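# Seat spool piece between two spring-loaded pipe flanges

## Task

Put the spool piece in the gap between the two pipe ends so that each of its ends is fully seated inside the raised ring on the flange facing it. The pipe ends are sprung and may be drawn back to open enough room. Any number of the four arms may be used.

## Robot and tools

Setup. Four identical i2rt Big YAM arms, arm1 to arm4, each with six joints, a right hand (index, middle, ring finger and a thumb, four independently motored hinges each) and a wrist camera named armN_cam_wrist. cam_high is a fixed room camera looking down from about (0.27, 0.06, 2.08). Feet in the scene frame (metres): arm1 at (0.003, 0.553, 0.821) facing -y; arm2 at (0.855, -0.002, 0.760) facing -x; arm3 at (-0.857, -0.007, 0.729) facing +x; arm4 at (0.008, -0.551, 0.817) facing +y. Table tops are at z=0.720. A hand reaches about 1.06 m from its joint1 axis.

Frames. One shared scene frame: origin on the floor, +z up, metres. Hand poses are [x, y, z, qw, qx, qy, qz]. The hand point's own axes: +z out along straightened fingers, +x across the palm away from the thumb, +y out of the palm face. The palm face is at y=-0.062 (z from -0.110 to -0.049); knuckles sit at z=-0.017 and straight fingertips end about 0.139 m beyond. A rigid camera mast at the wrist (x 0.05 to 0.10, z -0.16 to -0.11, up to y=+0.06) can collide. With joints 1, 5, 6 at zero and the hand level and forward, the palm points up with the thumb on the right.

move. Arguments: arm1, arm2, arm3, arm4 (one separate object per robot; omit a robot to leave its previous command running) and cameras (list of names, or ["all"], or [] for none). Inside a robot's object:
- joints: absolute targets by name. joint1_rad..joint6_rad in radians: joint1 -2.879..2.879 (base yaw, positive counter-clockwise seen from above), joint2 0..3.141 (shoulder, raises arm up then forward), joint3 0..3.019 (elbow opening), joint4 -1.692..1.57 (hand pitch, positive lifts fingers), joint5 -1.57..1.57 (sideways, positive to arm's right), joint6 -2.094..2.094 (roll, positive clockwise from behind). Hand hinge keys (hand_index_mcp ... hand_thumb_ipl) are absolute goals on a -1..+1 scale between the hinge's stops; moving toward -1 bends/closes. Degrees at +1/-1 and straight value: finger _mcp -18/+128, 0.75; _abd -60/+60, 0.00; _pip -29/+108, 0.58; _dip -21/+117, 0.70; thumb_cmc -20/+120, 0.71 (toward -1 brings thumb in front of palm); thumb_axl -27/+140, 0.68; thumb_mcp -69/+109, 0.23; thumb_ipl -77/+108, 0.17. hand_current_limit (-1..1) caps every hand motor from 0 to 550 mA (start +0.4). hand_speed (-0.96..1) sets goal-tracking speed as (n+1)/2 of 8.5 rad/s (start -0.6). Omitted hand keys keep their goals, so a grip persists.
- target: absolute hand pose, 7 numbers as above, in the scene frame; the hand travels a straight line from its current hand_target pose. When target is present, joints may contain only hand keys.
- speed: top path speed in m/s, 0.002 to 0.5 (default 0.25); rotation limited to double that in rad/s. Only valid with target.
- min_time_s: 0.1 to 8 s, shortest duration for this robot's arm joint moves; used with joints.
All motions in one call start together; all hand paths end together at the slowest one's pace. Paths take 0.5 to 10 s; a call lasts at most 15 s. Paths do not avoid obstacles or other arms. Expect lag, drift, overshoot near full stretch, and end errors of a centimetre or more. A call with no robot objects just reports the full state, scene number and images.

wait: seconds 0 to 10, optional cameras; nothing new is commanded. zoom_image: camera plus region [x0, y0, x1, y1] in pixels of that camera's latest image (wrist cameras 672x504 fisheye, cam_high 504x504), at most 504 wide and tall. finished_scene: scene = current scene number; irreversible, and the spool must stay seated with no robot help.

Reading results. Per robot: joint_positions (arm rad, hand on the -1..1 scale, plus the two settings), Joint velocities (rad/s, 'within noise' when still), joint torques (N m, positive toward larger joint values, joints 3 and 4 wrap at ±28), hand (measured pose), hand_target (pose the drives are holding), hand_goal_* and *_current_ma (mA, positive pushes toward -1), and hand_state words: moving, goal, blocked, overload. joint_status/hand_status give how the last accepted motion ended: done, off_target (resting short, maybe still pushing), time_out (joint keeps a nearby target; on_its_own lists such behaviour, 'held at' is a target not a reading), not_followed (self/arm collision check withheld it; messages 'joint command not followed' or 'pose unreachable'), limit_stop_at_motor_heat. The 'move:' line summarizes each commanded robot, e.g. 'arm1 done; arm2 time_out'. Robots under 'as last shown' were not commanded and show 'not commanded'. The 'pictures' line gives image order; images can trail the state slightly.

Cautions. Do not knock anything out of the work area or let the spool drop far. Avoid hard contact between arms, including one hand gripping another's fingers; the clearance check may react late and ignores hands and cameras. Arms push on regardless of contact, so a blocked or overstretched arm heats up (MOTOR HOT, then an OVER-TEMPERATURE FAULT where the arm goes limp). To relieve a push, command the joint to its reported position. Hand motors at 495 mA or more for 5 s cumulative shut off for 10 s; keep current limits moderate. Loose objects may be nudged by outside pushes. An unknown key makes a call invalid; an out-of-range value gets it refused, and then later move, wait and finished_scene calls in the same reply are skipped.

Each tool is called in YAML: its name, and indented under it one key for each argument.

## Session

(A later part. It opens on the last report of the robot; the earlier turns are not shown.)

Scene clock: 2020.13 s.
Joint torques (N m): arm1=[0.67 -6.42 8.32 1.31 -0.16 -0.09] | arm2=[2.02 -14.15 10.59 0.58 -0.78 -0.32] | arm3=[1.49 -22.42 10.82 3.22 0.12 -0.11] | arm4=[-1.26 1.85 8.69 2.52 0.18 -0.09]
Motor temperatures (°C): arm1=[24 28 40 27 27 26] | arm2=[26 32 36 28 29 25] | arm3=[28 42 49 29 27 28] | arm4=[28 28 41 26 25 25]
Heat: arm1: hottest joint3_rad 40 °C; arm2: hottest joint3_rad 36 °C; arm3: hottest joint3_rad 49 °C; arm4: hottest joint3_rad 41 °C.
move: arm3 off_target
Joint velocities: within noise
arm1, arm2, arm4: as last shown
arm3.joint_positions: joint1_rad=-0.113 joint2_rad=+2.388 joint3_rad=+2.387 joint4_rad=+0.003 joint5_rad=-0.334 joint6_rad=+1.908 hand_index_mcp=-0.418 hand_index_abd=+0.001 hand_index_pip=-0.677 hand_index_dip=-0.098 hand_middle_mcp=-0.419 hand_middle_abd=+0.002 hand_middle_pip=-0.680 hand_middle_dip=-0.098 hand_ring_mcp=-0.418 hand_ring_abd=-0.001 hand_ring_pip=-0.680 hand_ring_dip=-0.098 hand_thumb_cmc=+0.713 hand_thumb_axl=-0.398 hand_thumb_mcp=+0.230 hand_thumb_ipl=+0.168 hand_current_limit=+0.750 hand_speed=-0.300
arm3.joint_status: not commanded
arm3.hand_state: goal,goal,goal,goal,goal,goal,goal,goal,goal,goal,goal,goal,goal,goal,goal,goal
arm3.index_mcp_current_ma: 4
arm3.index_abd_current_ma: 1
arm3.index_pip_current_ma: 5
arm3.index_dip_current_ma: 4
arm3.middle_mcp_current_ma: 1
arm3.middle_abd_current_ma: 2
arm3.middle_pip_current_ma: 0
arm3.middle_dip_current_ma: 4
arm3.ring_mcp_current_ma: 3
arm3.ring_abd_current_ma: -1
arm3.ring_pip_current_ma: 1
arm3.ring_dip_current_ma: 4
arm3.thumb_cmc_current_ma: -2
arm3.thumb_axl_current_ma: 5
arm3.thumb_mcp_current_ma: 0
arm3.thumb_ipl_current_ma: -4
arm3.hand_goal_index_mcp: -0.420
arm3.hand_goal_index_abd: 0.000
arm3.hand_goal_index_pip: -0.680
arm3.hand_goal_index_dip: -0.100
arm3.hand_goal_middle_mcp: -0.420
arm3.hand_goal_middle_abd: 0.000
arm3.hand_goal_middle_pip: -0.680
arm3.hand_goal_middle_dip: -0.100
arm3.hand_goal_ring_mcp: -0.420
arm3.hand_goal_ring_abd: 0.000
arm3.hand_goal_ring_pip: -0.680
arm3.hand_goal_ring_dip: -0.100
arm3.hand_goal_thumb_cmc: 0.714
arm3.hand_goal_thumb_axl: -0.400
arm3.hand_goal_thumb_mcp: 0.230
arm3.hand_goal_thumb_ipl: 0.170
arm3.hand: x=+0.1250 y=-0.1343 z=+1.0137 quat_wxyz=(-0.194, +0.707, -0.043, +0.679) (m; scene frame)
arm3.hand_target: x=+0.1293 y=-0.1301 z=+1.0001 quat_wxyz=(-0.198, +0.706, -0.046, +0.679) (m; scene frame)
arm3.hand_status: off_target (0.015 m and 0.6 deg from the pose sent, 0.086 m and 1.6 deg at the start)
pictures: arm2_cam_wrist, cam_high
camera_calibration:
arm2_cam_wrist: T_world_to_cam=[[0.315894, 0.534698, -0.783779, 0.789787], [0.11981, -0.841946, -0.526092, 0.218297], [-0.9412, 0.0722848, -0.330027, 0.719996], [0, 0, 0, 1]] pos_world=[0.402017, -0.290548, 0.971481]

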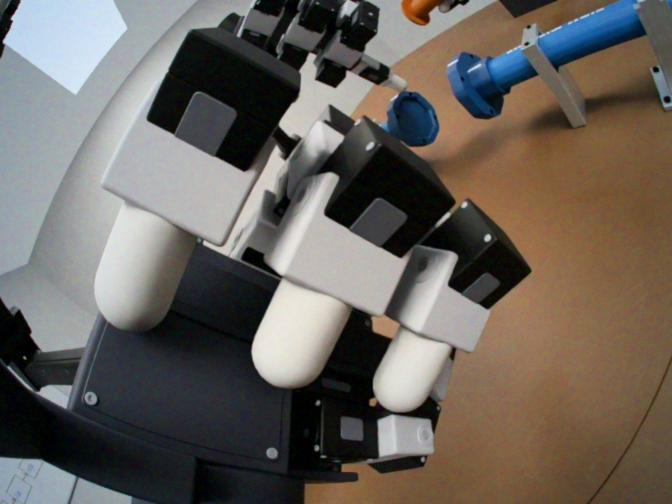

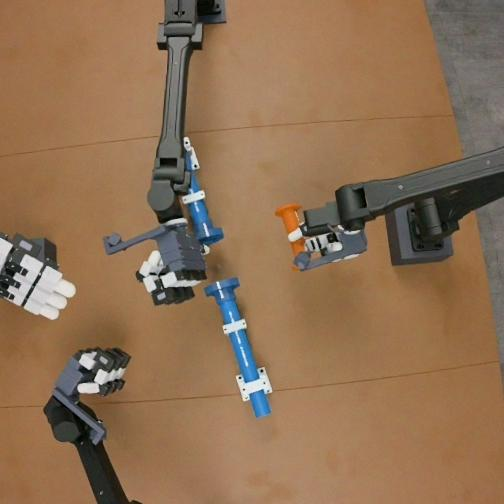

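move:
  arm3: {"target":[0.132,-0.140,0.979,-0.1979,0.7057,-0.0463,0.6789],"speed":0.15}
  cameras: ["arm2_cam_wrist"]

zoom_image:
  camera: "arm2_cam_wrist"
  region: [340, 20, 600, 220]

move:
  arm3: {"target":[0.0734,-0.153,0.979,-0.1979,0.7057,-0.0463,0.6789],"speed":0.1}
  cameras: ["cam_high","arm2_cam_wrist"]

zoom_image:
  camera: "arm2_cam_wrist"
  region: [340, 20, 600, 220]

zoom_image:
  camera: "cam_high"
  region: [120, 190, 300, 310]

move:
  arm3: {"target":[0.12,-0.143,0.979,-0.1979,0.7057,-0.0463,0.6789],"speed":0.15}

Scene clock: 2087.80 s.
Joint torques (N m): arm1=[0.67 -6.42 8.31 1.32 -0.16 -0.09] | arm2=[1.44 -14.21 10.7 0.54 -0.77 -0.32] | arm3=[0.5 -22.65 10.96 3.15 -0.27 -0.11] | arm4=[-1.26 1.44 8.85 2.4 0.25 -0.09]
Motor temperatures (°C): arm1=[24 28 37 27 27 26] | arm2=[26 33 36 28 29 25] | arm3=[28 46 51 29 26 28] | arm4=[28 28 41 26 25 25]
Heat: arm1: hottest joint3_rad 37 °C; arm2: hottest joint3_rad 36 °C; arm3: hottest joint3_rad 51 °C; arm4: hottest joint3_rad 41 °C.
move: arm3 off_target
Joint velocities: within noise
arm1, arm2, arm4: as last shown
arm3.joint_positions: joint1_rad=-0.113 joint2_rad=+2.406 joint3_rad=+2.364 joint4_rad=+0.043 joint5_rad=-0.337 joint6_rad=+1.908 hand_index_mcp=-0.418 hand_index_abd=+0.001 hand_index_pip=-0.677 hand_index_dip=-0.098 hand_middle_mcp=-0.419 hand_middle_abd=+0.002 hand_middle_pip=-0.680 hand_middle_dip=-0.098 hand_ring_mcp=-0.418 hand_ring_abd=-0.001 hand_ring_pip=-0.680 hand_ring_dip=-0.098 hand_thumb_cmc=+0.713 hand_thumb_axl=-0.398 hand_thumb_mcp=+0.230 hand_thumb_ipl=+0.168 hand_current_limit=+0.750 hand_speed=-0.300
arm3.joint_status: not commanded
arm3.hand_state: goal,goal,goal,goal,goal,goal,goal,goal,goal,goal,goal,goal,goal,goal,goal,goal
arm3.index_mcp_current_ma: 4
arm3.index_abd_current_ma: 1
arm3.index_pip_current_ma: 5
arm3.index_dip_current_ma: 4
arm3.middle_mcp_current_ma: 1
arm3.middle_abd_current_ma: 2
arm3.middle_pip_current_ma: 0
arm3.middle_dip_current_ma: 4
arm3.ring_mcp_current_ma: 3
arm3.ring_abd_current_ma: -1
arm3.ring_pip_current_ma: 1
arm3.ring_dip_current_ma: 4
arm3.thumb_cmc_current_ma: -2
arm3.thumb_axl_current_ma: 5
arm3.thumb_mcp_current_ma: 0
arm3.thumb_ipl_current_ma: -4
arm3.hand_goal_index_mcp: -0.420
arm3.hand_goal_index_abd: 0.000
arm3.hand_goal_index_pip: -0.680
arm3.hand_goal_index_dip: -0.100
arm3.hand_goal_middle_mcp: -0.420
arm3.hand_goal_middle_abd: 0.000
arm3.hand_goal_middle_pip: -0.680
arm3.hand_goal_middle_dip: -0.100
arm3.hand_goal_ring_mcp: -0.420
arm3.hand_goal_ring_abd: 0.000
arm3.hand_goal_ring_pip: -0.680
arm3.hand_goal_ring_dip: -0.100
arm3.hand_goal_thumb_cmc: 0.714
arm3.hand_goal_thumb_axl: -0.400
arm3.hand_goal_thumb_mcp: 0.230
arm3.hand_goal_thumb_ipl: 0.170
arm3.hand: x=+0.1284 y=-0.1341 z=+0.9918 quat_wxyz=(-0.195, +0.707, -0.042, +0.678) (m; scene frame)
arm3.hand_target: x=+0.1313 y=-0.1400 z=+0.9790 quat_wxyz=(-0.198, +0.706, -0.046, +0.679) (m; scene frame)
arm3.hand_status: off_target (0.015 m and 0.6 deg from the pose sent, 0.036 m and 0.6 deg at the start)
pictures: arm2_cam_wrist
camera_calibration:
arm2_cam_wrist: T_world_to_cam=[[0.315894, 0.534698, -0.783779, 0.789787], [0.11981, -0.841946, -0.526092, 0.218297], [-0.9412, 0.0722848, -0.330027, 0.719996], [0, 0, 0, 1]] pos_world=[0.402017, -0.290548, 0.971481]

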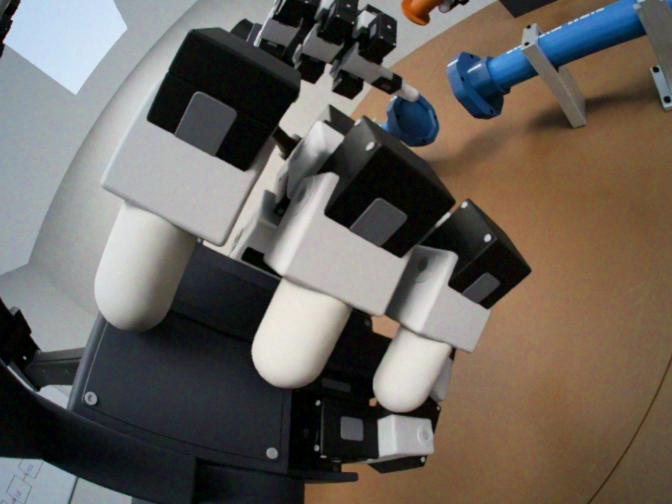

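Scaled by 1.938 from the camera's 672x504 image, which has a finer 960x720 frame.

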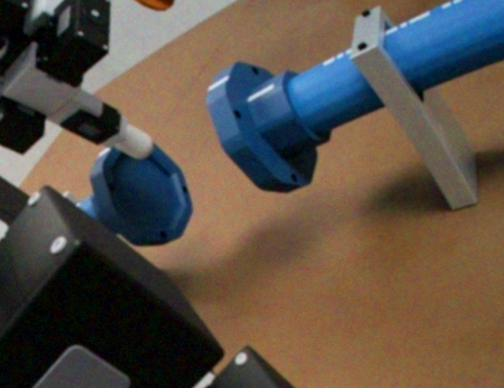

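Scene clock: 2089.23 s.
Joint torques (N m): arm1=[0.67 -6.42 8.32 1.31 -0.16 -0.09] | arm2=[1.96 -14.39 10.52 0.62 -0.78 -0.32] | arm3=[-1.38 -25.11 8.24 1.31 -0.7 -0.12] | arm4=[-1.2 2.08 8.75 2.33 0.26 -0.07]
Motor temperatures (°C): arm1=[24 28 37 27 27 26] | arm2=[26 33 36 28 29 25] | arm3=[28 46 51 29 27 28] | arm4=[28 28 41 26 25 25]
Heat: arm1: hottest joint3_rad 37 °C; arm2: hottest joint3_rad 36 °C; arm3: hottest joint3_rad 51 °C; arm4: hottest joint3_rad 41 °C.
move: arm3 off_target
Joint velocities: within noise
arm1, arm2, arm4: as last shown
arm3.joint_positions: joint1_rad=-0.117 joint2_rad=+2.258 joint3_rad=+2.034 joint4_rad=+0.251 joint5_rad=-0.353 joint6_rad=+1.910 hand_index_mcp=-0.418 hand_index_abd=+0.001 hand_index_pip=-0.677 hand_index_dip=-0.098 hand_middle_mcp=-0.419 hand_middle_abd=+0.002 hand_middle_pip=-0.680 hand_middle_dip=-0.098 hand_ring_mcp=-0.418 hand_ring_abd=-0.001 hand_ring_pip=-0.680 hand_ring_dip=-0.098 hand_thumb_cmc=+0.693 hand_thumb_axl=-0.398 hand_thumb_mcp=+0.219 hand_thumb_ipl=+0.167 hand_current_limit=+0.750 hand_speed=-0.300
arm3.joint_status: not commanded
arm3.hand_state: goal,goal,goal,goal,goal,goal,goal,goal,goal,goal,goal,goal,blocked,goal,goal,goal
arm3.index_mcp_current_ma: 3
arm3.index_abd_current_ma: 1
arm3.index_pip_current_ma: 4
arm3.index_dip_current_ma: 4
arm3.middle_mcp_current_ma: 1
arm3.middle_abd_current_ma: 2
arm3.middle_pip_current_ma: 0
arm3.middle_dip_current_ma: 4
arm3.ring_mcp_current_ma: 3
arm3.ring_abd_current_ma: -1
arm3.ring_pip_current_ma: 1
arm3.ring_dip_current_ma: 4
arm3.thumb_cmc_current_ma: -58
arm3.thumb_axl_current_ma: 5
arm3.thumb_mcp_current_ma: -37
arm3.thumb_ipl_current_ma: -7
arm3.hand_goal_index_mcp: -0.420
arm3.hand_goal_index_abd: 0.000
arm3.hand_goal_index_pip: -0.680
arm3.hand_goal_index_dip: -0.100
arm3.hand_goal_middle_mcp: -0.420
arm3.hand_goal_middle_abd: 0.000
arm3.hand_goal_middle_pip: -0.680
arm3.hand_goal_middle_dip: -0.100
arm3.hand_goal_ring_mcp: -0.420
arm3.hand_goal_ring_abd: 0.000
arm3.hand_goal_ring_pip: -0.680
arm3.hand_goal_ring_dip: -0.100
arm3.hand_goal_thumb_cmc: 0.714
arm3.hand_goal_thumb_axl: -0.400
arm3.hand_goal_thumb_mcp: 0.230
arm3.hand_goal_thumb_ipl: 0.170
arm3.hand: x=+0.0869 y=-0.1301 z=+0.9763 quat_wxyz=(-0.199, +0.699, -0.035, +0.686) (m; scene frame)
arm3.hand_target: x=+0.0748 y=-0.1528 z=+0.9791 quat_wxyz=(-0.198, +0.705, -0.047, +0.679) (m; scene frame)
arm3.hand_status: off_target (0.027 m and 1.7 deg from the pose sent, 0.060 m and 0.6 deg at the start)
pictures: arm2_cam_wrist, cam_high
camera_calibration:
arm2_cam_wrist: T_world_to_cam=[[0.315894, 0.534698, -0.783779, 0.789787], [0.11981, -0.841946, -0.526092, 0.218297], [-0.9412, 0.0722848, -0.330027, 0.719996], [0, 0, 0, 1]] pos_world=[0.402017, -0.290548, 0.971481]

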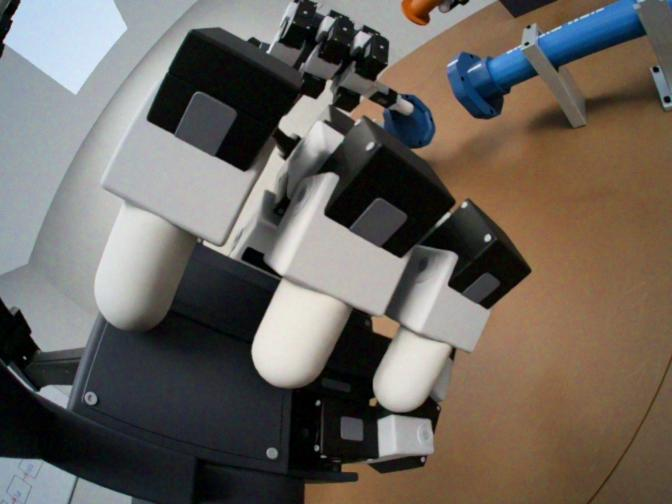

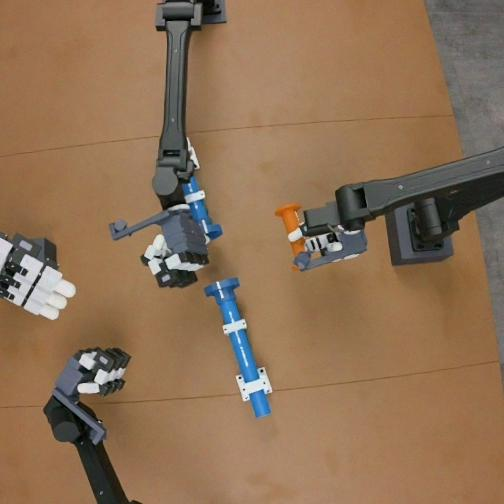

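Scaled by 1.938 from the camera's 672x504 image, which has a finer 960x720 frame.

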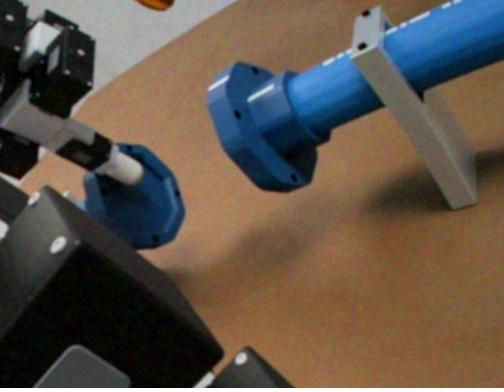

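Scaled by 2.800 from the camera's 504x504 image, which has a finer 720x720 frame.

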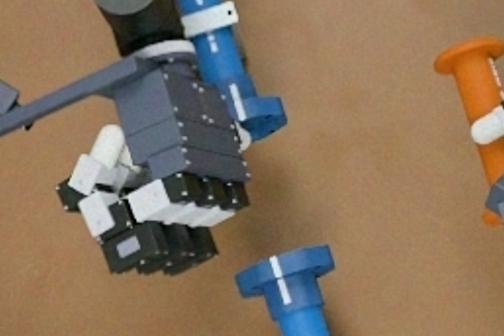

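Scene clock: 2090.70 s.
Joint torques (N m): arm1=[0.67 -6.42 8.31 1.31 -0.16 -0.09] | arm2=[2.43 -14.1 10.61 0.64 -0.75 -0.29] | arm3=[0.56 -21.77 15.73 1.72 0.1 -0.14] | arm4=[-1.61 1.73 8.55 2.47 0.27 -0.05]
Motor temperatures (°C): arm1=[24 28 37 27 27 26] | arm2=[26 33 36 28 29 25] | arm3=[28 46 51 29 27 28] | arm4=[28 28 41 26 25 25]
Heat: arm1: hottest joint3_rad 37 °C; arm2: hottest joint3_rad 36 °C; arm3: hottest joint3_rad 51 °C; arm4: hottest joint3_rad 41 °C.
move: arm3 off_target
Joint velocities: within noise
arm1, arm2, arm4: as last shown
arm3.joint_positions: joint1_rad=-0.120 joint2_rad=+2.349 joint3_rad=+2.191 joint4_rad=+0.130 joint5_rad=-0.351 joint6_rad=+1.912 hand_index_mcp=-0.418 hand_index_abd=+0.001 hand_index_pip=-0.677 hand_index_dip=-0.098 hand_middle_mcp=-0.419 hand_middle_abd=+0.002 hand_middle_pip=-0.680 hand_middle_dip=-0.098 hand_ring_mcp=-0.418 hand_ring_abd=-0.001 hand_ring_pip=-0.680 hand_ring_dip=-0.098 hand_thumb_cmc=+0.712 hand_thumb_axl=-0.398 hand_thumb_mcp=+0.228 hand_thumb_ipl=+0.168 hand_current_limit=+0.750 hand_speed=-0.300
arm3.joint_status: not commanded
arm3.hand_state: goal,goal,goal,goal,goal,goal,goal,goal,goal,goal,goal,goal,goal,goal,goal,goal
arm3.index_mcp_current_ma: 3
arm3.index_abd_current_ma: 1
arm3.index_pip_current_ma: 4
arm3.index_dip_current_ma: 4
arm3.middle_mcp_current_ma: 1
arm3.middle_abd_current_ma: 2
arm3.middle_pip_current_ma: 0
arm3.middle_dip_current_ma: 4
arm3.ring_mcp_current_ma: 3
arm3.ring_abd_current_ma: -1
arm3.ring_pip_current_ma: 1
arm3.ring_dip_current_ma: 4
arm3.thumb_cmc_current_ma: -4
arm3.thumb_axl_current_ma: 4
arm3.thumb_mcp_current_ma: -4
arm3.thumb_ipl_current_ma: -6
arm3.hand_goal_index_mcp: -0.420
arm3.hand_goal_index_abd: 0.000
arm3.hand_goal_index_pip: -0.680
arm3.hand_goal_index_dip: -0.100
arm3.hand_goal_middle_mcp: -0.420
arm3.hand_goal_middle_abd: 0.000
arm3.hand_goal_middle_pip: -0.680
arm3.hand_goal_middle_dip: -0.100
arm3.hand_goal_ring_mcp: -0.420
arm3.hand_goal_ring_abd: 0.000
arm3.hand_goal_ring_pip: -0.680
arm3.hand_goal_ring_dip: -0.100
arm3.hand_goal_thumb_cmc: 0.714
arm3.hand_goal_thumb_axl: -0.400
arm3.hand_goal_thumb_mcp: 0.230
arm3.hand_goal_thumb_ipl: 0.170
arm3.hand: x=+0.1096 y=-0.1362 z=+0.9587 quat_wxyz=(-0.199, +0.717, -0.045, +0.667) (m; scene frame)
arm3.hand_target: x=+0.1172 y=-0.1427 z=+0.9790 quat_wxyz=(-0.198, +0.705, -0.046, +0.679) (m; scene frame)
arm3.hand_status: off_target (0.024 m and 1.9 deg from the pose sent, 0.036 m and 1.7 deg at the start)
pictures: none

move:
  arm3: {"target":[0.128,-0.152,1.008,-0.1979,0.7057,-0.0463,0.6789],"speed":0.15}

move:
  arm3: {"target":[0.065,-0.166,1.002,-0.1979,0.7057,-0.0463,0.6789],"speed":0.1}
  cameras: ["cam_high","arm2_cam_wrist"]

zoom_image:
  camera: "arm2_cam_wrist"
  region: [340, 20, 600, 220]

zoom_image:
  camera: "cam_high"
  region: [120, 190, 300, 310]

Scene clock: 2119.93 s.
Joint torques (N m): arm1=[0.67 -6.42 8.31 1.32 -0.16 -0.09] | arm2=[2.14 -14.15 10.56 0.55 -0.76 -0.32] | arm3=[0.56 -23 15.47 1.81 -0.27 -0.15] | arm4=[-1.08 2.49 8.94 2.58 0.22 -0.11]
Motor temperatures (°C): arm1=[24 28 36 27 27 26] | arm2=[26 33 36 28 29 25] | arm3=[28 45 58 29 26 28] | arm4=[28 28 41 26 25 25]
Heat: arm1: hottest joint3_rad 36 °C; arm2: hottest joint3_rad 36 °C; arm3: hottest joint3_rad 58 °C; arm4: hottest joint3_rad 41 °C.
move: arm3 off_target
Joint velocities: within noise
arm1: as last shown
arm2.joint_positions: joint1_rad=+0.701 joint2_rad=+2.242 joint3_rad=+1.444 joint4_rad=+1.545 joint5_rad=+1.366 joint6_rad=+0.801 hand_index_mcp=-0.418 hand_index_abd=+0.001 hand_index_pip=-0.678 hand_index_dip=-0.097 hand_middle_mcp=-0.418 hand_middle_abd=+0.001 hand_middle_pip=-0.678 hand_middle_dip=-0.097 hand_ring_mcp=-0.418 hand_ring_abd=+0.001 hand_ring_pip=-0.678 hand_ring_dip=-0.097 hand_thumb_cmc=+0.715 hand_thumb_axl=+0.677 hand_thumb_mcp=-0.443 hand_thumb_ipl=+0.168 hand_current_limit=+0.400 hand_speed=-0.300
arm2.joint_status: not commanded
arm2.hand_state: goal,goal,goal,goal,goal,goal,goal,goal,goal,goal,goal,goal,goal,goal,goal,goal
arm2.index_mcp_current_ma: 0
arm2.index_abd_current_ma: 0
arm2.index_pip_current_ma: 0
arm2.index_dip_current_ma: 0
arm2.middle_mcp_current_ma: 0
arm2.middle_abd_current_ma: 0
arm2.middle_pip_current_ma: 0
arm2.middle_dip_current_ma: 0
arm2.ring_mcp_current_ma: 0
arm2.ring_abd_current_ma: 0
arm2.ring_pip_current_ma: 0
arm2.ring_dip_current_ma: 0
arm2.thumb_cmc_current_ma: 0
arm2.thumb_axl_current_ma: 0
arm2.thumb_mcp_current_ma: 2
arm2.thumb_ipl_current_ma: 0
arm2.hand_goal_index_mcp: -0.420
arm2.hand_goal_index_abd: 0.000
arm2.hand_goal_index_pip: -0.680
arm2.hand_goal_index_dip: -0.100
arm2.hand_goal_middle_mcp: -0.420
arm2.hand_goal_middle_abd: 0.000
arm2.hand_goal_middle_pip: -0.680
arm2.hand_goal_middle_dip: -0.100
arm2.hand_goal_ring_mcp: -0.420
arm2.hand_goal_ring_abd: 0.000
arm2.hand_goal_ring_pip: -0.680
arm2.hand_goal_ring_dip: -0.100
arm2.hand_goal_thumb_cmc: 0.714
arm2.hand_goal_thumb_axl: 0.678
arm2.hand_goal_thumb_mcp: -0.450
arm2.hand_goal_thumb_ipl: 0.168
arm2.hand: x=+0.2952 y=-0.2265 z=+0.9252 quat_wxyz=(-0.701, +0.221, +0.617, +0.280) (m; scene frame)
arm2.hand_target: x=+0.2906 y=-0.2396 z=+0.9302 quat_wxyz=(-0.710, +0.228, +0.611, +0.266) (m; scene frame)
arm2.hand_status: not commanded
arm3.joint_positions: joint1_rad=-0.128 joint2_rad=+2.387 joint3_rad=+2.333 joint4_rad=+0.024 joint5_rad=-0.353 joint6_rad=+1.912 hand_index_mcp=-0.418 hand_index_abd=+0.001 hand_index_pip=-0.677 hand_index_dip=-0.098 hand_middle_mcp=-0.419 hand_middle_abd=+0.002 hand_middle_pip=-0.680 hand_middle_dip=-0.098 hand_ring_mcp=-0.418 hand_ring_abd=-0.001 hand_ring_pip=-0.680 hand_ring_dip=-0.098 hand_thumb_cmc=+0.712 hand_thumb_axl=-0.398 hand_thumb_mcp=+0.228 hand_thumb_ipl=+0.168 hand_current_limit=+0.750 hand_speed=-0.300
arm3.joint_status: not commanded
arm3.hand_state: goal,goal,goal,goal,goal,goal,goal,goal,goal,goal,goal,goal,goal,goal,goal,goal
arm3.index_mcp_current_ma: 3
arm3.index_abd_current_ma: 1
arm3.index_pip_current_ma: 4
arm3.index_dip_current_ma: 4
arm3.middle_mcp_current_ma: 1
arm3.middle_abd_current_ma: 2
arm3.middle_pip_current_ma: 0
arm3.middle_dip_current_ma: 4
arm3.ring_mcp_current_ma: 3
arm3.ring_abd_current_ma: -1
arm3.ring_pip_current_ma: 1
arm3.ring_dip_current_ma: 4
arm3.thumb_cmc_current_ma: -4
arm3.thumb_axl_current_ma: 4
arm3.thumb_mcp_current_ma: -4
arm3.thumb_ipl_current_ma: -6
arm3.hand_goal_index_mcp: -0.420
arm3.hand_goal_index_abd: 0.000
arm3.hand_goal_index_pip: -0.680
arm3.hand_goal_index_dip: -0.100
arm3.hand_goal_middle_mcp: -0.420
arm3.hand_goal_middle_abd: 0.000
arm3.hand_goal_middle_pip: -0.680
arm3.hand_goal_middle_dip: -0.100
arm3.hand_goal_ring_mcp: -0.420
arm3.hand_goal_ring_abd: 0.000
arm3.hand_goal_ring_pip: -0.680
arm3.hand_goal_ring_dip: -0.100
arm3.hand_goal_thumb_cmc: 0.714
arm3.hand_goal_thumb_axl: -0.400
arm3.hand_goal_thumb_mcp: 0.230
arm3.hand_goal_thumb_ipl: 0.170
arm3.hand: x=+0.1208 y=-0.1456 z=+0.9854 quat_wxyz=(-0.197, +0.717, -0.048, +0.667) (m; scene frame)
arm3.hand_target: x=+0.1254 y=-0.1517 z=+1.0079 quat_wxyz=(-0.198, +0.705, -0.046, +0.679) (m; scene frame)
arm3.hand_status: off_target (0.025 m and 1.9 deg from the pose sent, 0.055 m and 1.9 deg at the start)
arm4.joint_positions: joint1_rad=-0.465 joint2_rad=+0.615 joint3_rad=+1.366 joint4_rad=-1.199 joint5_rad=+0.099 joint6_rad=+1.070 hand_index_mcp=+0.756 hand_index_abd=+0.000 hand_index_pip=+0.577 hand_index_dip=+0.696 hand_middle_mcp=+0.756 hand_middle_abd=+0.000 hand_middle_pip=+0.577 hand_middle_dip=+0.696 hand_ring_mcp=+0.756 hand_ring_abd=+0.000 hand_ring_pip=+0.577 hand_ring_dip=+0.696 hand_thumb_cmc=+0.716 hand_thumb_axl=+0.677 hand_thumb_mcp=+0.226 hand_thumb_ipl=+0.168 hand_current_limit=+0.400 hand_speed=-0.600
arm4.joint_status: not commanded
arm4.hand_state: goal,goal,goal,goal,goal,goal,goal,goal,goal,goal,goal,goal,goal,goal,goal,goal
arm4.index_mcp_current_ma: 0
arm4.index_abd_current_ma: 0
arm4.index_pip_current_ma: 0
arm4.index_dip_current_ma: 0
arm4.middle_mcp_current_ma: 0
arm4.middle_abd_current_ma: 0
arm4.middle_pip_current_ma: 0
arm4.middle_dip_current_ma: 0
arm4.ring_mcp_current_ma: 0
arm4.ring_abd_current_ma: 0
arm4.ring_pip_current_ma: 0
arm4.ring_dip_current_ma: 0
arm4.thumb_cmc_current_ma: 0
arm4.thumb_axl_current_ma: 0
arm4.thumb_mcp_current_ma: 0
arm4.thumb_ipl_current_ma: 0
arm4.hand_goal_index_mcp: 0.754
arm4.hand_goal_index_abd: 0.000
arm4.hand_goal_index_pip: 0.576
arm4.hand_goal_index_dip: 0.696
arm4.hand_goal_middle_mcp: 0.754
arm4.hand_goal_middle_abd: 0.000
arm4.hand_goal_middle_pip: 0.576
arm4.hand_goal_middle_dip: 0.696
arm4.hand_goal_ring_mcp: 0.754
arm4.hand_goal_ring_abd: 0.000
arm4.hand_goal_ring_pip: 0.576
arm4.hand_goal_ring_dip: 0.696
arm4.hand_goal_thumb_cmc: 0.714
arm4.hand_goal_thumb_axl: 0.678
arm4.hand_goal_thumb_mcp: 0.226
arm4.hand_goal_thumb_ipl: 0.168
arm4.hand: x=+0.2036 y=-0.3639 z=+1.4001 quat_wxyz=(-0.114, +0.600, +0.595, +0.523) (m; scene frame)
arm4.hand_target: x=+0.2018 y=-0.3671 z=+1.4143 quat_wxyz=(-0.119, +0.594, +0.588, +0.536) (m; scene frame)
arm4.hand_status: not commanded
pictures: none

Scene clock: 2121.37 s.
Joint torques (N m): arm1=[0.67 -6.42 8.31 1.31 -0.16 -0.09] | arm2=[1.9 -14.21 10.69 0.58 -0.78 -0.34] | arm3=[-1.49 -25.99 8.01 0.61 -1 -0.12] | arm4=[-0.67 1.9 8.85 2.63 0.27 -0.07]
Motor temperatures (°C): arm1=[24 28 36 27 27 26] | arm2=[26 33 36 28 29 25] | arm3=[28 45 58 29 26 28] | arm4=[28 28 41 26 25 25]
Heat: arm1: hottest joint3_rad 36 °C; arm2: hottest joint3_rad 36 °C; arm3: hottest joint3_rad 58 °C; arm4: hottest joint3_rad 41 °C.
move: arm3 off_target
Joint velocities: within noise
arm1, arm2, arm4: as last shown
arm3.joint_positions: joint1_rad=-0.132 joint2_rad=+2.241 joint3_rad=+2.042 joint4_rad=+0.231 joint5_rad=-0.364 joint6_rad=+1.910 hand_index_mcp=-0.418 hand_index_abd=+0.001 hand_index_pip=-0.677 hand_index_dip=-0.098 hand_middle_mcp=-0.419 hand_middle_abd=+0.002 hand_middle_pip=-0.680 hand_middle_dip=-0.098 hand_ring_mcp=-0.418 hand_ring_abd=-0.001 hand_ring_pip=-0.680 hand_ring_dip=-0.098 hand_thumb_cmc=+0.680 hand_thumb_axl=-0.391 hand_thumb_mcp=+0.210 hand_thumb_ipl=+0.165 hand_current_limit=+0.750 hand_speed=-0.300
arm3.joint_status: not commanded
arm3.hand_state: goal,goal,goal,goal,goal,goal,goal,goal,goal,goal,goal,goal,blocked,goal,goal,goal
arm3.index_mcp_current_ma: 3
arm3.index_abd_current_ma: 1
arm3.index_pip_current_ma: 4
arm3.index_dip_current_ma: 4
arm3.middle_mcp_current_ma: 1
arm3.middle_abd_current_ma: 2
arm3.middle_pip_current_ma: 0
arm3.middle_dip_current_ma: 4
arm3.ring_mcp_current_ma: 3
arm3.ring_abd_current_ma: -1
arm3.ring_pip_current_ma: 1
arm3.ring_dip_current_ma: 4
arm3.thumb_cmc_current_ma: -104
arm3.thumb_axl_current_ma: 25
arm3.thumb_mcp_current_ma: -72
arm3.thumb_ipl_current_ma: -14
arm3.hand_goal_index_mcp: -0.420
arm3.hand_goal_index_abd: 0.000
arm3.hand_goal_index_pip: -0.680
arm3.hand_goal_index_dip: -0.100
arm3.hand_goal_middle_mcp: -0.420
arm3.hand_goal_middle_abd: 0.000
arm3.hand_goal_middle_pip: -0.680
arm3.hand_goal_middle_dip: -0.100
arm3.hand_goal_ring_mcp: -0.420
arm3.hand_goal_ring_abd: 0.000
arm3.hand_goal_ring_pip: -0.680
arm3.hand_goal_ring_dip: -0.100
arm3.hand_goal_thumb_cmc: 0.714
arm3.hand_goal_thumb_axl: -0.400
arm3.hand_goal_thumb_mcp: 0.230
arm3.hand_goal_thumb_ipl: 0.170
arm3.hand: x=+0.0833 y=-0.1422 z=+0.9922 quat_wxyz=(-0.197, +0.697, -0.036, +0.688) (m; scene frame)
arm3.hand_target: x=+0.0672 y=-0.1658 z=+1.0018 quat_wxyz=(-0.198, +0.705, -0.047, +0.679) (m; scene frame)
arm3.hand_status: off_target (0.032 m and 1.9 deg from the pose sent, 0.062 m and 1.9 deg at the start)
pictures: arm2_cam_wrist, cam_high
camera_calibration:
arm2_cam_wrist: T_world_to_cam=[[0.315894, 0.534698, -0.783779, 0.789787], [0.11981, -0.841946, -0.526092, 0.218297], [-0.9412, 0.0722848, -0.330027, 0.719996], [0, 0, 0, 1]] pos_world=[0.402017, -0.290548, 0.971481]

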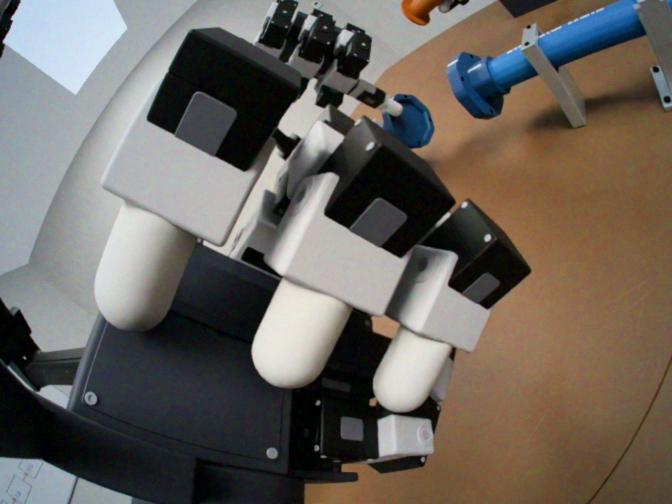

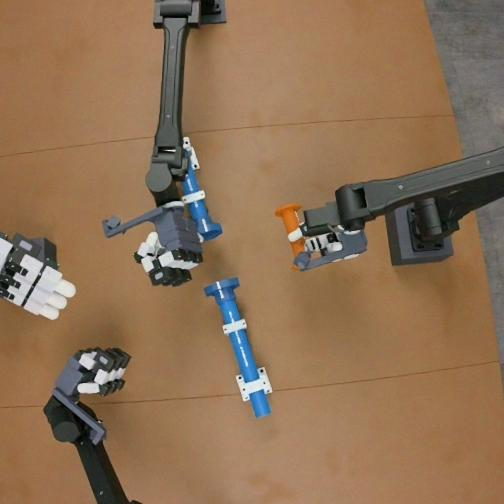

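Scaled by 1.938 from the camera's 672x504 image, which has a finer 960x720 frame.

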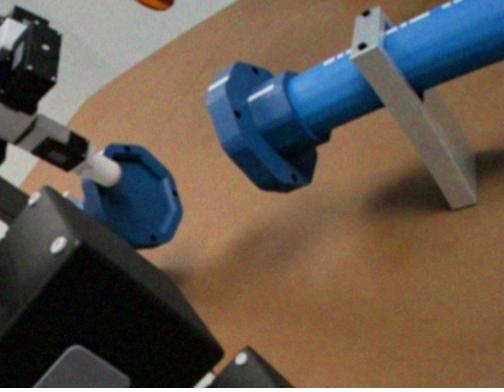

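Scaled by 2.800 from the camera's 504x504 image, which has a finer 720x720 frame.

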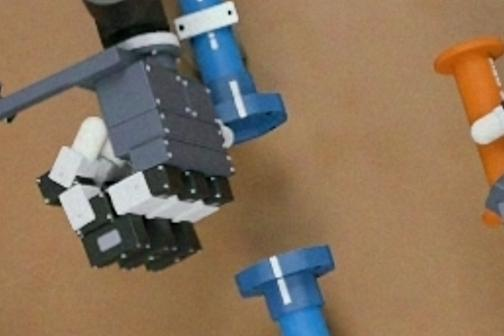

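move:
  arm3: {"target":[0.038,-0.172,1.005,-0.1979,0.7057,-0.0463,0.6789],"speed":0.1}
  cameras: ["cam_high","arm2_cam_wrist"]

zoom_image:
  camera: "arm2_cam_wrist"
  region: [340, 20, 600, 220]

zoom_image:
  camera: "cam_high"
  region: [120, 190, 300, 310]

Scene clock: 2132.53 s.
Joint torques (N m): arm1=[0.67 -6.42 8.32 1.31 -0.16 -0.09] | arm2=[1.73 -14.15 10.59 0.64 -0.78 -0.3] | arm3=[-3.49 -27.34 6.37 -0.34 -1.16 0.05] | arm4=[-1.03 1.67 8.62 2.36 0.27 -0.09]
Motor temperatures (°C): arm1=[24 28 36 27 27 26] | arm2=[26 33 36 28 29 25] | arm3=[28 44 54 29 27 28] | arm4=[28 28 41 26 25 25]
Heat: arm1: hottest joint3_rad 36 °C; arm2: hottest joint3_rad 36 °C; arm3: hottest joint3_rad 54 °C; arm4: hottest joint3_rad 41 °C.
move: arm3 off_target
Joint velocities: within noise
arm1.joint_positions: joint1_rad=+0.089 joint2_rad=+1.138 joint3_rad=+0.702 joint4_rad=-1.284 joint5_rad=+0.023 joint6_rad=-0.143 hand_index_mcp=-0.072 hand_index_abd=+0.000 hand_index_pip=-0.120 hand_index_dip=+1.000 hand_middle_mcp=-0.079 hand_middle_abd=+0.000 hand_middle_pip=-0.115 hand_middle_dip=+1.000 hand_ring_mcp=-0.909 hand_ring_abd=+0.030 hand_ring_pip=-0.131 hand_ring_dip=+0.265 hand_thumb_cmc=-0.656 hand_thumb_axl=+0.678 hand_thumb_mcp=-0.027 hand_thumb_ipl=+0.186 hand_current_limit=+0.750 hand_speed=-0.300
arm1.joint_status: not commanded
arm1.hand_state: blocked,goal,blocked,goal,blocked,goal,blocked,goal,blocked,blocked,goal,goal,goal,goal,blocked,goal
arm1.index_mcp_current_ma: 299
arm1.index_abd_current_ma: 1
arm1.index_pip_current_ma: 112
arm1.index_dip_current_ma: 0
arm1.middle_mcp_current_ma: 265
arm1.middle_abd_current_ma: 0
arm1.middle_pip_current_ma: 131
arm1.middle_dip_current_ma: 0
arm1.ring_mcp_current_ma: 312
arm1.ring_abd_current_ma: 94
arm1.ring_pip_current_ma: 68
arm1.ring_dip_current_ma: 15
arm1.thumb_cmc_current_ma: 12
arm1.thumb_axl_current_ma: -1
arm1.thumb_mcp_current_ma: 481
arm1.thumb_ipl_current_ma: 89
arm1.hand_goal_index_mcp: -0.140
arm1.hand_goal_index_abd: 0.000
arm1.hand_goal_index_pip: -0.150
arm1.hand_goal_index_dip: 1.000
arm1.hand_goal_middle_mcp: -0.140
arm1.hand_goal_middle_abd: 0.000
arm1.hand_goal_middle_pip: -0.150
arm1.hand_goal_middle_dip: 1.000
arm1.hand_goal_ring_mcp: -0.980
arm1.hand_goal_ring_abd: 0.000
arm1.hand_goal_ring_pip: -0.150
arm1.hand_goal_ring_dip: 0.260
arm1.hand_goal_thumb_cmc: -0.660
arm1.hand_goal_thumb_axl: 0.678
arm1.hand_goal_thumb_mcp: -0.150
arm1.hand_goal_thumb_ipl: 0.168
arm1.hand: x=+0.0112 y=+0.2320 z=+0.9050 quat_wxyz=(-0.074, +0.991, +0.110, -0.005) (m; scene frame)
arm1.hand_target: x=+0.0099 y=+0.2205 z=+0.9202 quat_wxyz=(-0.044, +0.993, +0.109, -0.005) (m; scene frame)
arm1.hand_status: not commanded
arm2, arm4: as last shown
arm3.joint_positions: joint1_rad=-0.122 joint2_rad=+2.188 joint3_rad=+1.947 joint4_rad=+0.304 joint5_rad=-0.372 joint6_rad=+1.894 hand_index_mcp=-0.418 hand_index_abd=+0.001 hand_index_pip=-0.677 hand_index_dip=-0.098 hand_middle_mcp=-0.419 hand_middle_abd=+0.002 hand_middle_pip=-0.680 hand_middle_dip=-0.098 hand_ring_mcp=-0.418 hand_ring_abd=-0.001 hand_ring_pip=-0.680 hand_ring_dip=-0.098 hand_thumb_cmc=+0.654 hand_thumb_axl=-0.362 hand_thumb_mcp=+0.180 hand_thumb_ipl=+0.152 hand_current_limit=+0.750 hand_speed=-0.300
arm3.joint_status: not commanded
arm3.hand_state: goal,goal,goal,goal,goal,goal,goal,goal,goal,goal,goal,goal,blocked,blocked,blocked,goal
arm3.index_mcp_current_ma: 3
arm3.index_abd_current_ma: 1
arm3.index_pip_current_ma: 4
arm3.index_dip_current_ma: 4
arm3.middle_mcp_current_ma: 1
arm3.middle_abd_current_ma: 2
arm3.middle_pip_current_ma: 0
arm3.middle_dip_current_ma: 4
arm3.ring_mcp_current_ma: 3
arm3.ring_abd_current_ma: -1
arm3.ring_pip_current_ma: 1
arm3.ring_dip_current_ma: 4
arm3.thumb_cmc_current_ma: -210
arm3.thumb_axl_current_ma: 147
arm3.thumb_mcp_current_ma: -227
arm3.thumb_ipl_current_ma: -66
arm3.hand_goal_index_mcp: -0.420
arm3.hand_goal_index_abd: 0.000
arm3.hand_goal_index_pip: -0.680
arm3.hand_goal_index_dip: -0.100
arm3.hand_goal_middle_mcp: -0.420
arm3.hand_goal_middle_abd: 0.000
arm3.hand_goal_middle_pip: -0.680
arm3.hand_goal_middle_dip: -0.100
arm3.hand_goal_ring_mcp: -0.420
arm3.hand_goal_ring_abd: 0.000
arm3.hand_goal_ring_pip: -0.680
arm3.hand_goal_ring_dip: -0.100
arm3.hand_goal_thumb_cmc: 0.714
arm3.hand_goal_thumb_axl: -0.400
arm3.hand_goal_thumb_mcp: 0.230
arm3.hand_goal_thumb_ipl: 0.170
arm3.hand: x=+0.0689 y=-0.1302 z=+1.0001 quat_wxyz=(-0.197, +0.688, -0.020, +0.698) (m; scene frame)
arm3.hand_target: x=+0.0430 y=-0.1708 z=+1.0046 quat_wxyz=(-0.198, +0.704, -0.047, +0.680) (m; scene frame)
arm3.hand_status: off_target (0.052 m and 4.3 deg from the pose sent, 0.056 m and 1.9 deg at the start)
pictures: arm2_cam_wrist, cam_high
camera_calibration:
arm2_cam_wrist: T_world_to_cam=[[0.315894, 0.534698, -0.783779, 0.789787], [0.11981, -0.841946, -0.526092, 0.218297], [-0.9412, 0.0722848, -0.330027, 0.719996], [0, 0, 0, 1]] pos_world=[0.402017, -0.290548, 0.971481]

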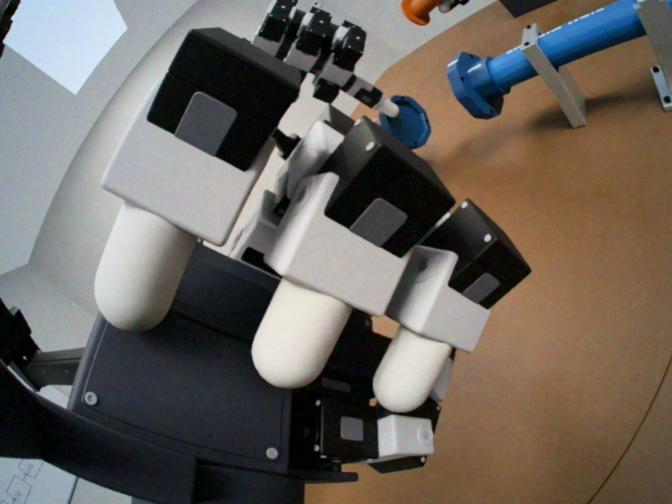

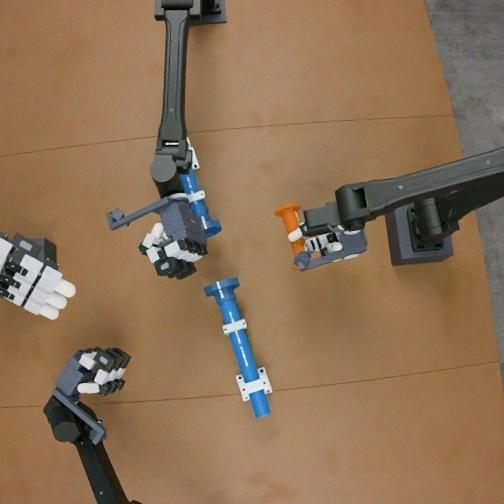

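Scaled by 1.938 from the camera's 672x504 image, which has a finer 960x720 frame.

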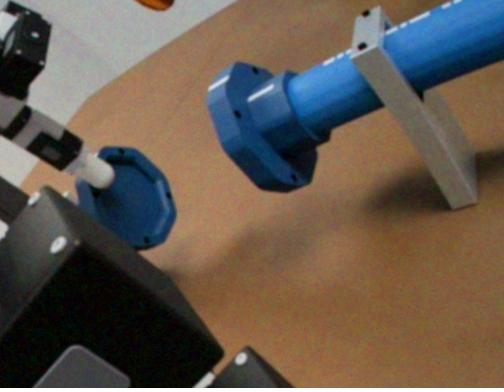

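Scaled by 2.800 from the camera's 504x504 image, which has a finer 720x720 frame.

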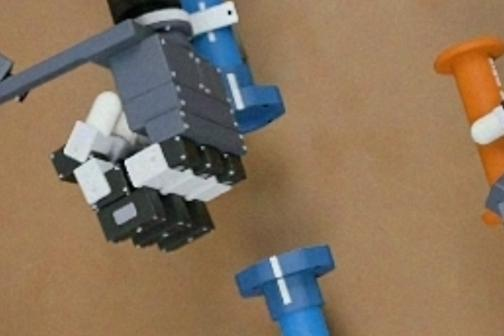

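move:
  arm3: {"target":[0.010,-0.208,1.004,-0.1979,0.7057,-0.0463,0.6789],"speed":0.1}
  cameras: ["cam_high","arm2_cam_wrist"]

zoom_image:
  camera: "arm2_cam_wrist"
  region: [340, 20, 600, 220]

zoom_image:
  camera: "cam_high"
  region: [120, 190, 300, 310]

Scene clock: 2157.27 s.
Joint torques (N m): arm1=[0.67 -6.42 8.32 1.31 -0.16 -0.09] | arm2=[1.49 -14.39 10.7 0.66 -0.78 -0.32] | arm3=[-7.41 -27.52 5.2 -1.09 -1.07 0.13] | arm4=[-0.56 1.73 8.81 2.51 0.22 -0.11]
Motor temperatures (°C): arm1=[24 28 36 27 27 26] | arm2=[26 33 36 28 29 25] | arm3=[29 44 49 28 28 28] | arm4=[28 28 41 26 25 25]
Heat: arm1: hottest joint3_rad 36 °C; arm2: hottest joint3_rad 36 °C; arm3: hottest joint3_rad 49 °C; arm4: hottest joint3_rad 41 °C.
move: arm3 off_target
Joint velocities: within noise
arm1, arm2, arm4: as last shown
arm3.joint_positions: joint1_rad=-0.123 joint2_rad=+2.158 joint3_rad=+1.888 joint4_rad=+0.355 joint5_rad=-0.422 joint6_rad=+1.890 hand_index_mcp=-0.418 hand_index_abd=+0.001 hand_index_pip=-0.677 hand_index_dip=-0.098 hand_middle_mcp=-0.419 hand_middle_abd=+0.002 hand_middle_pip=-0.680 hand_middle_dip=-0.098 hand_ring_mcp=-0.418 hand_ring_abd=-0.001 hand_ring_pip=-0.680 hand_ring_dip=-0.098 hand_thumb_cmc=+0.645 hand_thumb_axl=-0.324 hand_thumb_mcp=+0.146 hand_thumb_ipl=+0.137 hand_current_limit=+0.750 hand_speed=-0.300
arm3.joint_status: not commanded
arm3.hand_state: goal,goal,goal,goal,goal,goal,goal,goal,goal,goal,goal,goal,blocked,blocked,blocked,blocked
arm3.index_mcp_current_ma: 3
arm3.index_abd_current_ma: 1
arm3.index_pip_current_ma: 4
arm3.index_dip_current_ma: 4
arm3.middle_mcp_current_ma: 1
arm3.middle_abd_current_ma: 2
arm3.middle_pip_current_ma: 0
arm3.middle_dip_current_ma: 4
arm3.ring_mcp_current_ma: 3
arm3.ring_abd_current_ma: -1
arm3.ring_pip_current_ma: 1
arm3.ring_dip_current_ma: 4
arm3.thumb_cmc_current_ma: -249
arm3.thumb_axl_current_ma: 349
arm3.thumb_mcp_current_ma: -423
arm3.thumb_ipl_current_ma: -139
arm3.hand_goal_index_mcp: -0.420
arm3.hand_goal_index_abd: 0.000
arm3.hand_goal_index_pip: -0.680
arm3.hand_goal_index_dip: -0.100
arm3.hand_goal_middle_mcp: -0.420
arm3.hand_goal_middle_abd: 0.000
arm3.hand_goal_middle_pip: -0.680
arm3.hand_goal_middle_dip: -0.100
arm3.hand_goal_ring_mcp: -0.420
arm3.hand_goal_ring_abd: 0.000
arm3.hand_goal_ring_pip: -0.680
arm3.hand_goal_ring_dip: -0.100
arm3.hand_goal_thumb_cmc: 0.714
arm3.hand_goal_thumb_axl: -0.400
arm3.hand_goal_thumb_mcp: 0.230
arm3.hand_goal_thumb_ipl: 0.170
arm3.hand: x=+0.0598 y=-0.1203 z=+1.0039 quat_wxyz=(-0.211, +0.681, +0.003, +0.701) (m; scene frame)
arm3.hand_target: x=+0.0211 y=-0.2031 z=+1.0039 quat_wxyz=(-0.198, +0.703, -0.048, +0.681) (m; scene frame)
arm3.hand_status: off_target (0.101 m and 7.0 deg from the pose sent, 0.098 m and 4.3 deg at the start; pose on its path clipped on 22 of 38 steps)
pictures: arm2_cam_wrist, cam_high
camera_calibration:
arm2_cam_wrist: T_world_to_cam=[[0.315894, 0.534698, -0.783779, 0.789787], [0.11981, -0.841946, -0.526092, 0.218297], [-0.9412, 0.0722848, -0.330027, 0.719996], [0, 0, 0, 1]] pos_world=[0.402017, -0.290548, 0.971481]

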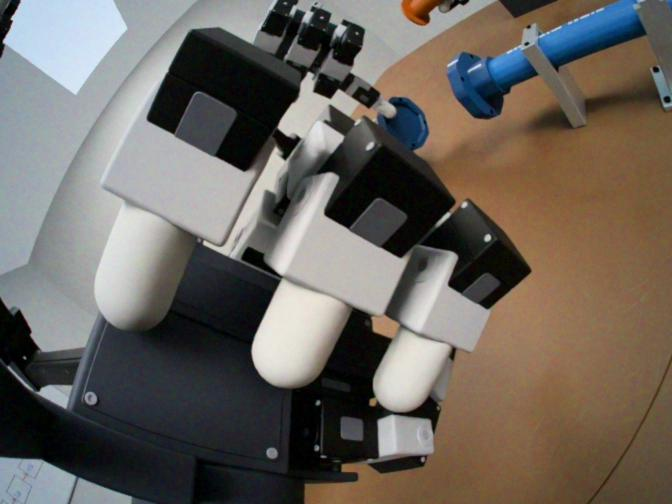

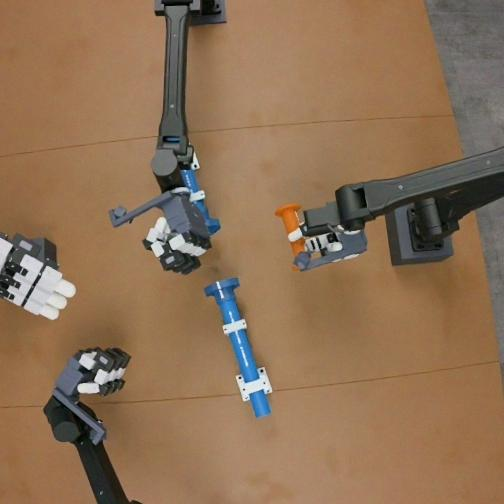

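Scaled by 1.938 from the camera's 672x504 image, which has a finer 960x720 frame.

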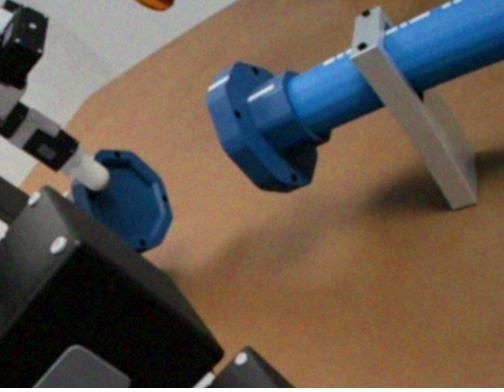

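Scaled by 2.800 from the camera's 504x504 image, which has a finer 720x720 frame.

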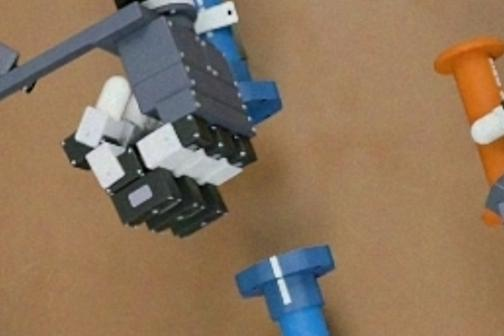

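move:
  arm3: {"joints":{"joint1_rad":-0.24},"min_time_s":1}
  cameras: ["cam_high","arm2_cam_wrist"]

zoom_image:
  camera: "arm2_cam_wrist"
  region: [340, 20, 600, 220]

zoom_image:
  camera: "cam_high"
  region: [120, 190, 300, 310]

Scene clock: 2177.50 s.
Joint torques (N m): arm1=[0.73 -6.42 8.31 1.31 -0.16 -0.09] | arm2=[1.96 -14.04 10.65 0.54 -0.76 -0.32] | arm3=[-8.53 -27.58 5.27 -1.09 -1.06 0.11] | arm4=[-0.85 1.96 8.66 2.58 0.24 -0.09]
Motor temperatures (°C): arm1=[24 28 36 27 27 26] | arm2=[26 33 36 28 29 25] | arm3=[29 50 47 28 28 28] | arm4=[28 28 41 26 25 25]
Heat: arm1: hottest joint3_rad 36 °C; arm2: hottest joint3_rad 36 °C; arm3: hottest joint2_rad 50 °C; arm4: hottest joint3_rad 41 °C.
move: arm3 time_out
Joint velocities: within noise
arm1, arm2, arm4: as last shown
arm3.joint_positions: joint1_rad=-0.124 joint2_rad=+2.158 joint3_rad=+1.887 joint4_rad=+0.355 joint5_rad=-0.423 joint6_rad=+1.890 hand_index_mcp=-0.418 hand_index_abd=+0.001 hand_index_pip=-0.677 hand_index_dip=-0.098 hand_middle_mcp=-0.419 hand_middle_abd=+0.002 hand_middle_pip=-0.680 hand_middle_dip=-0.098 hand_ring_mcp=-0.418 hand_ring_abd=-0.001 hand_ring_pip=-0.680 hand_ring_dip=-0.098 hand_thumb_cmc=+0.645 hand_thumb_axl=-0.323 hand_thumb_mcp=+0.146 hand_thumb_ipl=+0.137 hand_current_limit=+0.750 hand_speed=-0.300
arm3.joint_status: joint1_rad time_out (moved -0.001 of -0.117)
arm3.hand_state: goal,goal,goal,goal,goal,goal,goal,goal,goal,goal,goal,goal,blocked,blocked,blocked,blocked
arm3.index_mcp_current_ma: 3
arm3.index_abd_current_ma: 1
arm3.index_pip_current_ma: 4
arm3.index_dip_current_ma: 4
arm3.middle_mcp_current_ma: 1
arm3.middle_abd_current_ma: 2
arm3.middle_pip_current_ma: 0
arm3.middle_dip_current_ma: 4
arm3.ring_mcp_current_ma: 3
arm3.ring_abd_current_ma: -1
arm3.ring_pip_current_ma: 1
arm3.ring_dip_current_ma: 4
arm3.thumb_cmc_current_ma: -249
arm3.thumb_axl_current_ma: 352
arm3.thumb_mcp_current_ma: -423
arm3.thumb_ipl_current_ma: -139
arm3.hand_goal_index_mcp: -0.420
arm3.hand_goal_index_abd: 0.000
arm3.hand_goal_index_pip: -0.680
arm3.hand_goal_index_dip: -0.100
arm3.hand_goal_middle_mcp: -0.420
arm3.hand_goal_middle_abd: 0.000
arm3.hand_goal_middle_pip: -0.680
arm3.hand_goal_middle_dip: -0.100
arm3.hand_goal_ring_mcp: -0.420
arm3.hand_goal_ring_abd: 0.000
arm3.hand_goal_ring_pip: -0.680
arm3.hand_goal_ring_dip: -0.100
arm3.hand_goal_thumb_cmc: 0.714
arm3.hand_goal_thumb_axl: -0.400
arm3.hand_goal_thumb_mcp: 0.230
arm3.hand_goal_thumb_ipl: 0.170
arm3.on_its_own: joint1_rad reads -0.124 and still pushes toward -0.240 since a time_out; joint4_rad reads +0.355 and still pushes toward +0.277 since a time_out; joint6_rad reads +1.890 and still pushes toward +1.926 since a time_out
arm3.hand: x=+0.0596 y=-0.1209 z=+1.0038 quat_wxyz=(-0.211, +0.681, +0.003, +0.701) (m; scene frame)
arm3.hand_target: x=+0.0184 y=-0.2147 z=+1.0037 quat_wxyz=(-0.194, +0.703, -0.053, +0.682) (m; scene frame)
arm3.hand_status: not commanded
pictures: arm2_cam_wrist, cam_high
camera_calibration:
arm2_cam_wrist: T_world_to_cam=[[0.315894, 0.534698, -0.783779, 0.789787], [0.11981, -0.841946, -0.526092, 0.218297], [-0.9412, 0.0722848, -0.330027, 0.719996], [0, 0, 0, 1]] pos_world=[0.402017, -0.290548, 0.971481]

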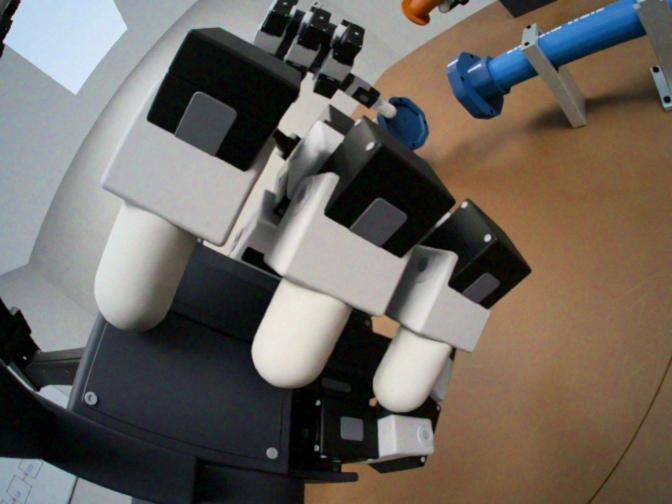

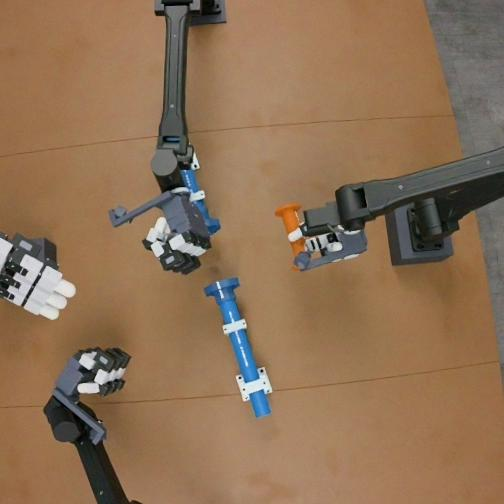

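Scaled by 1.938 from the camera's 672x504 image, which has a finer 960x720 frame.

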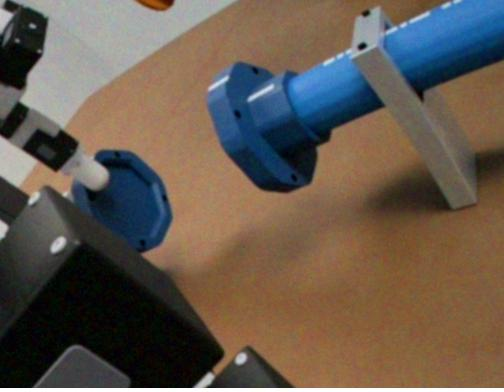

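Scaled by 2.800 from the camera's 504x504 image, which has a finer 720x720 frame.

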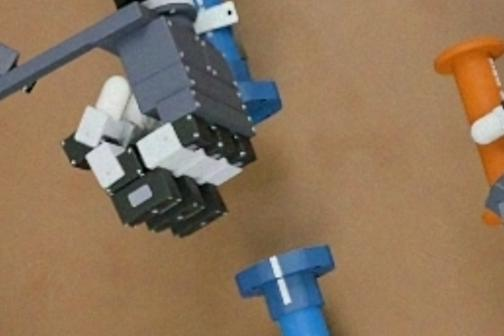

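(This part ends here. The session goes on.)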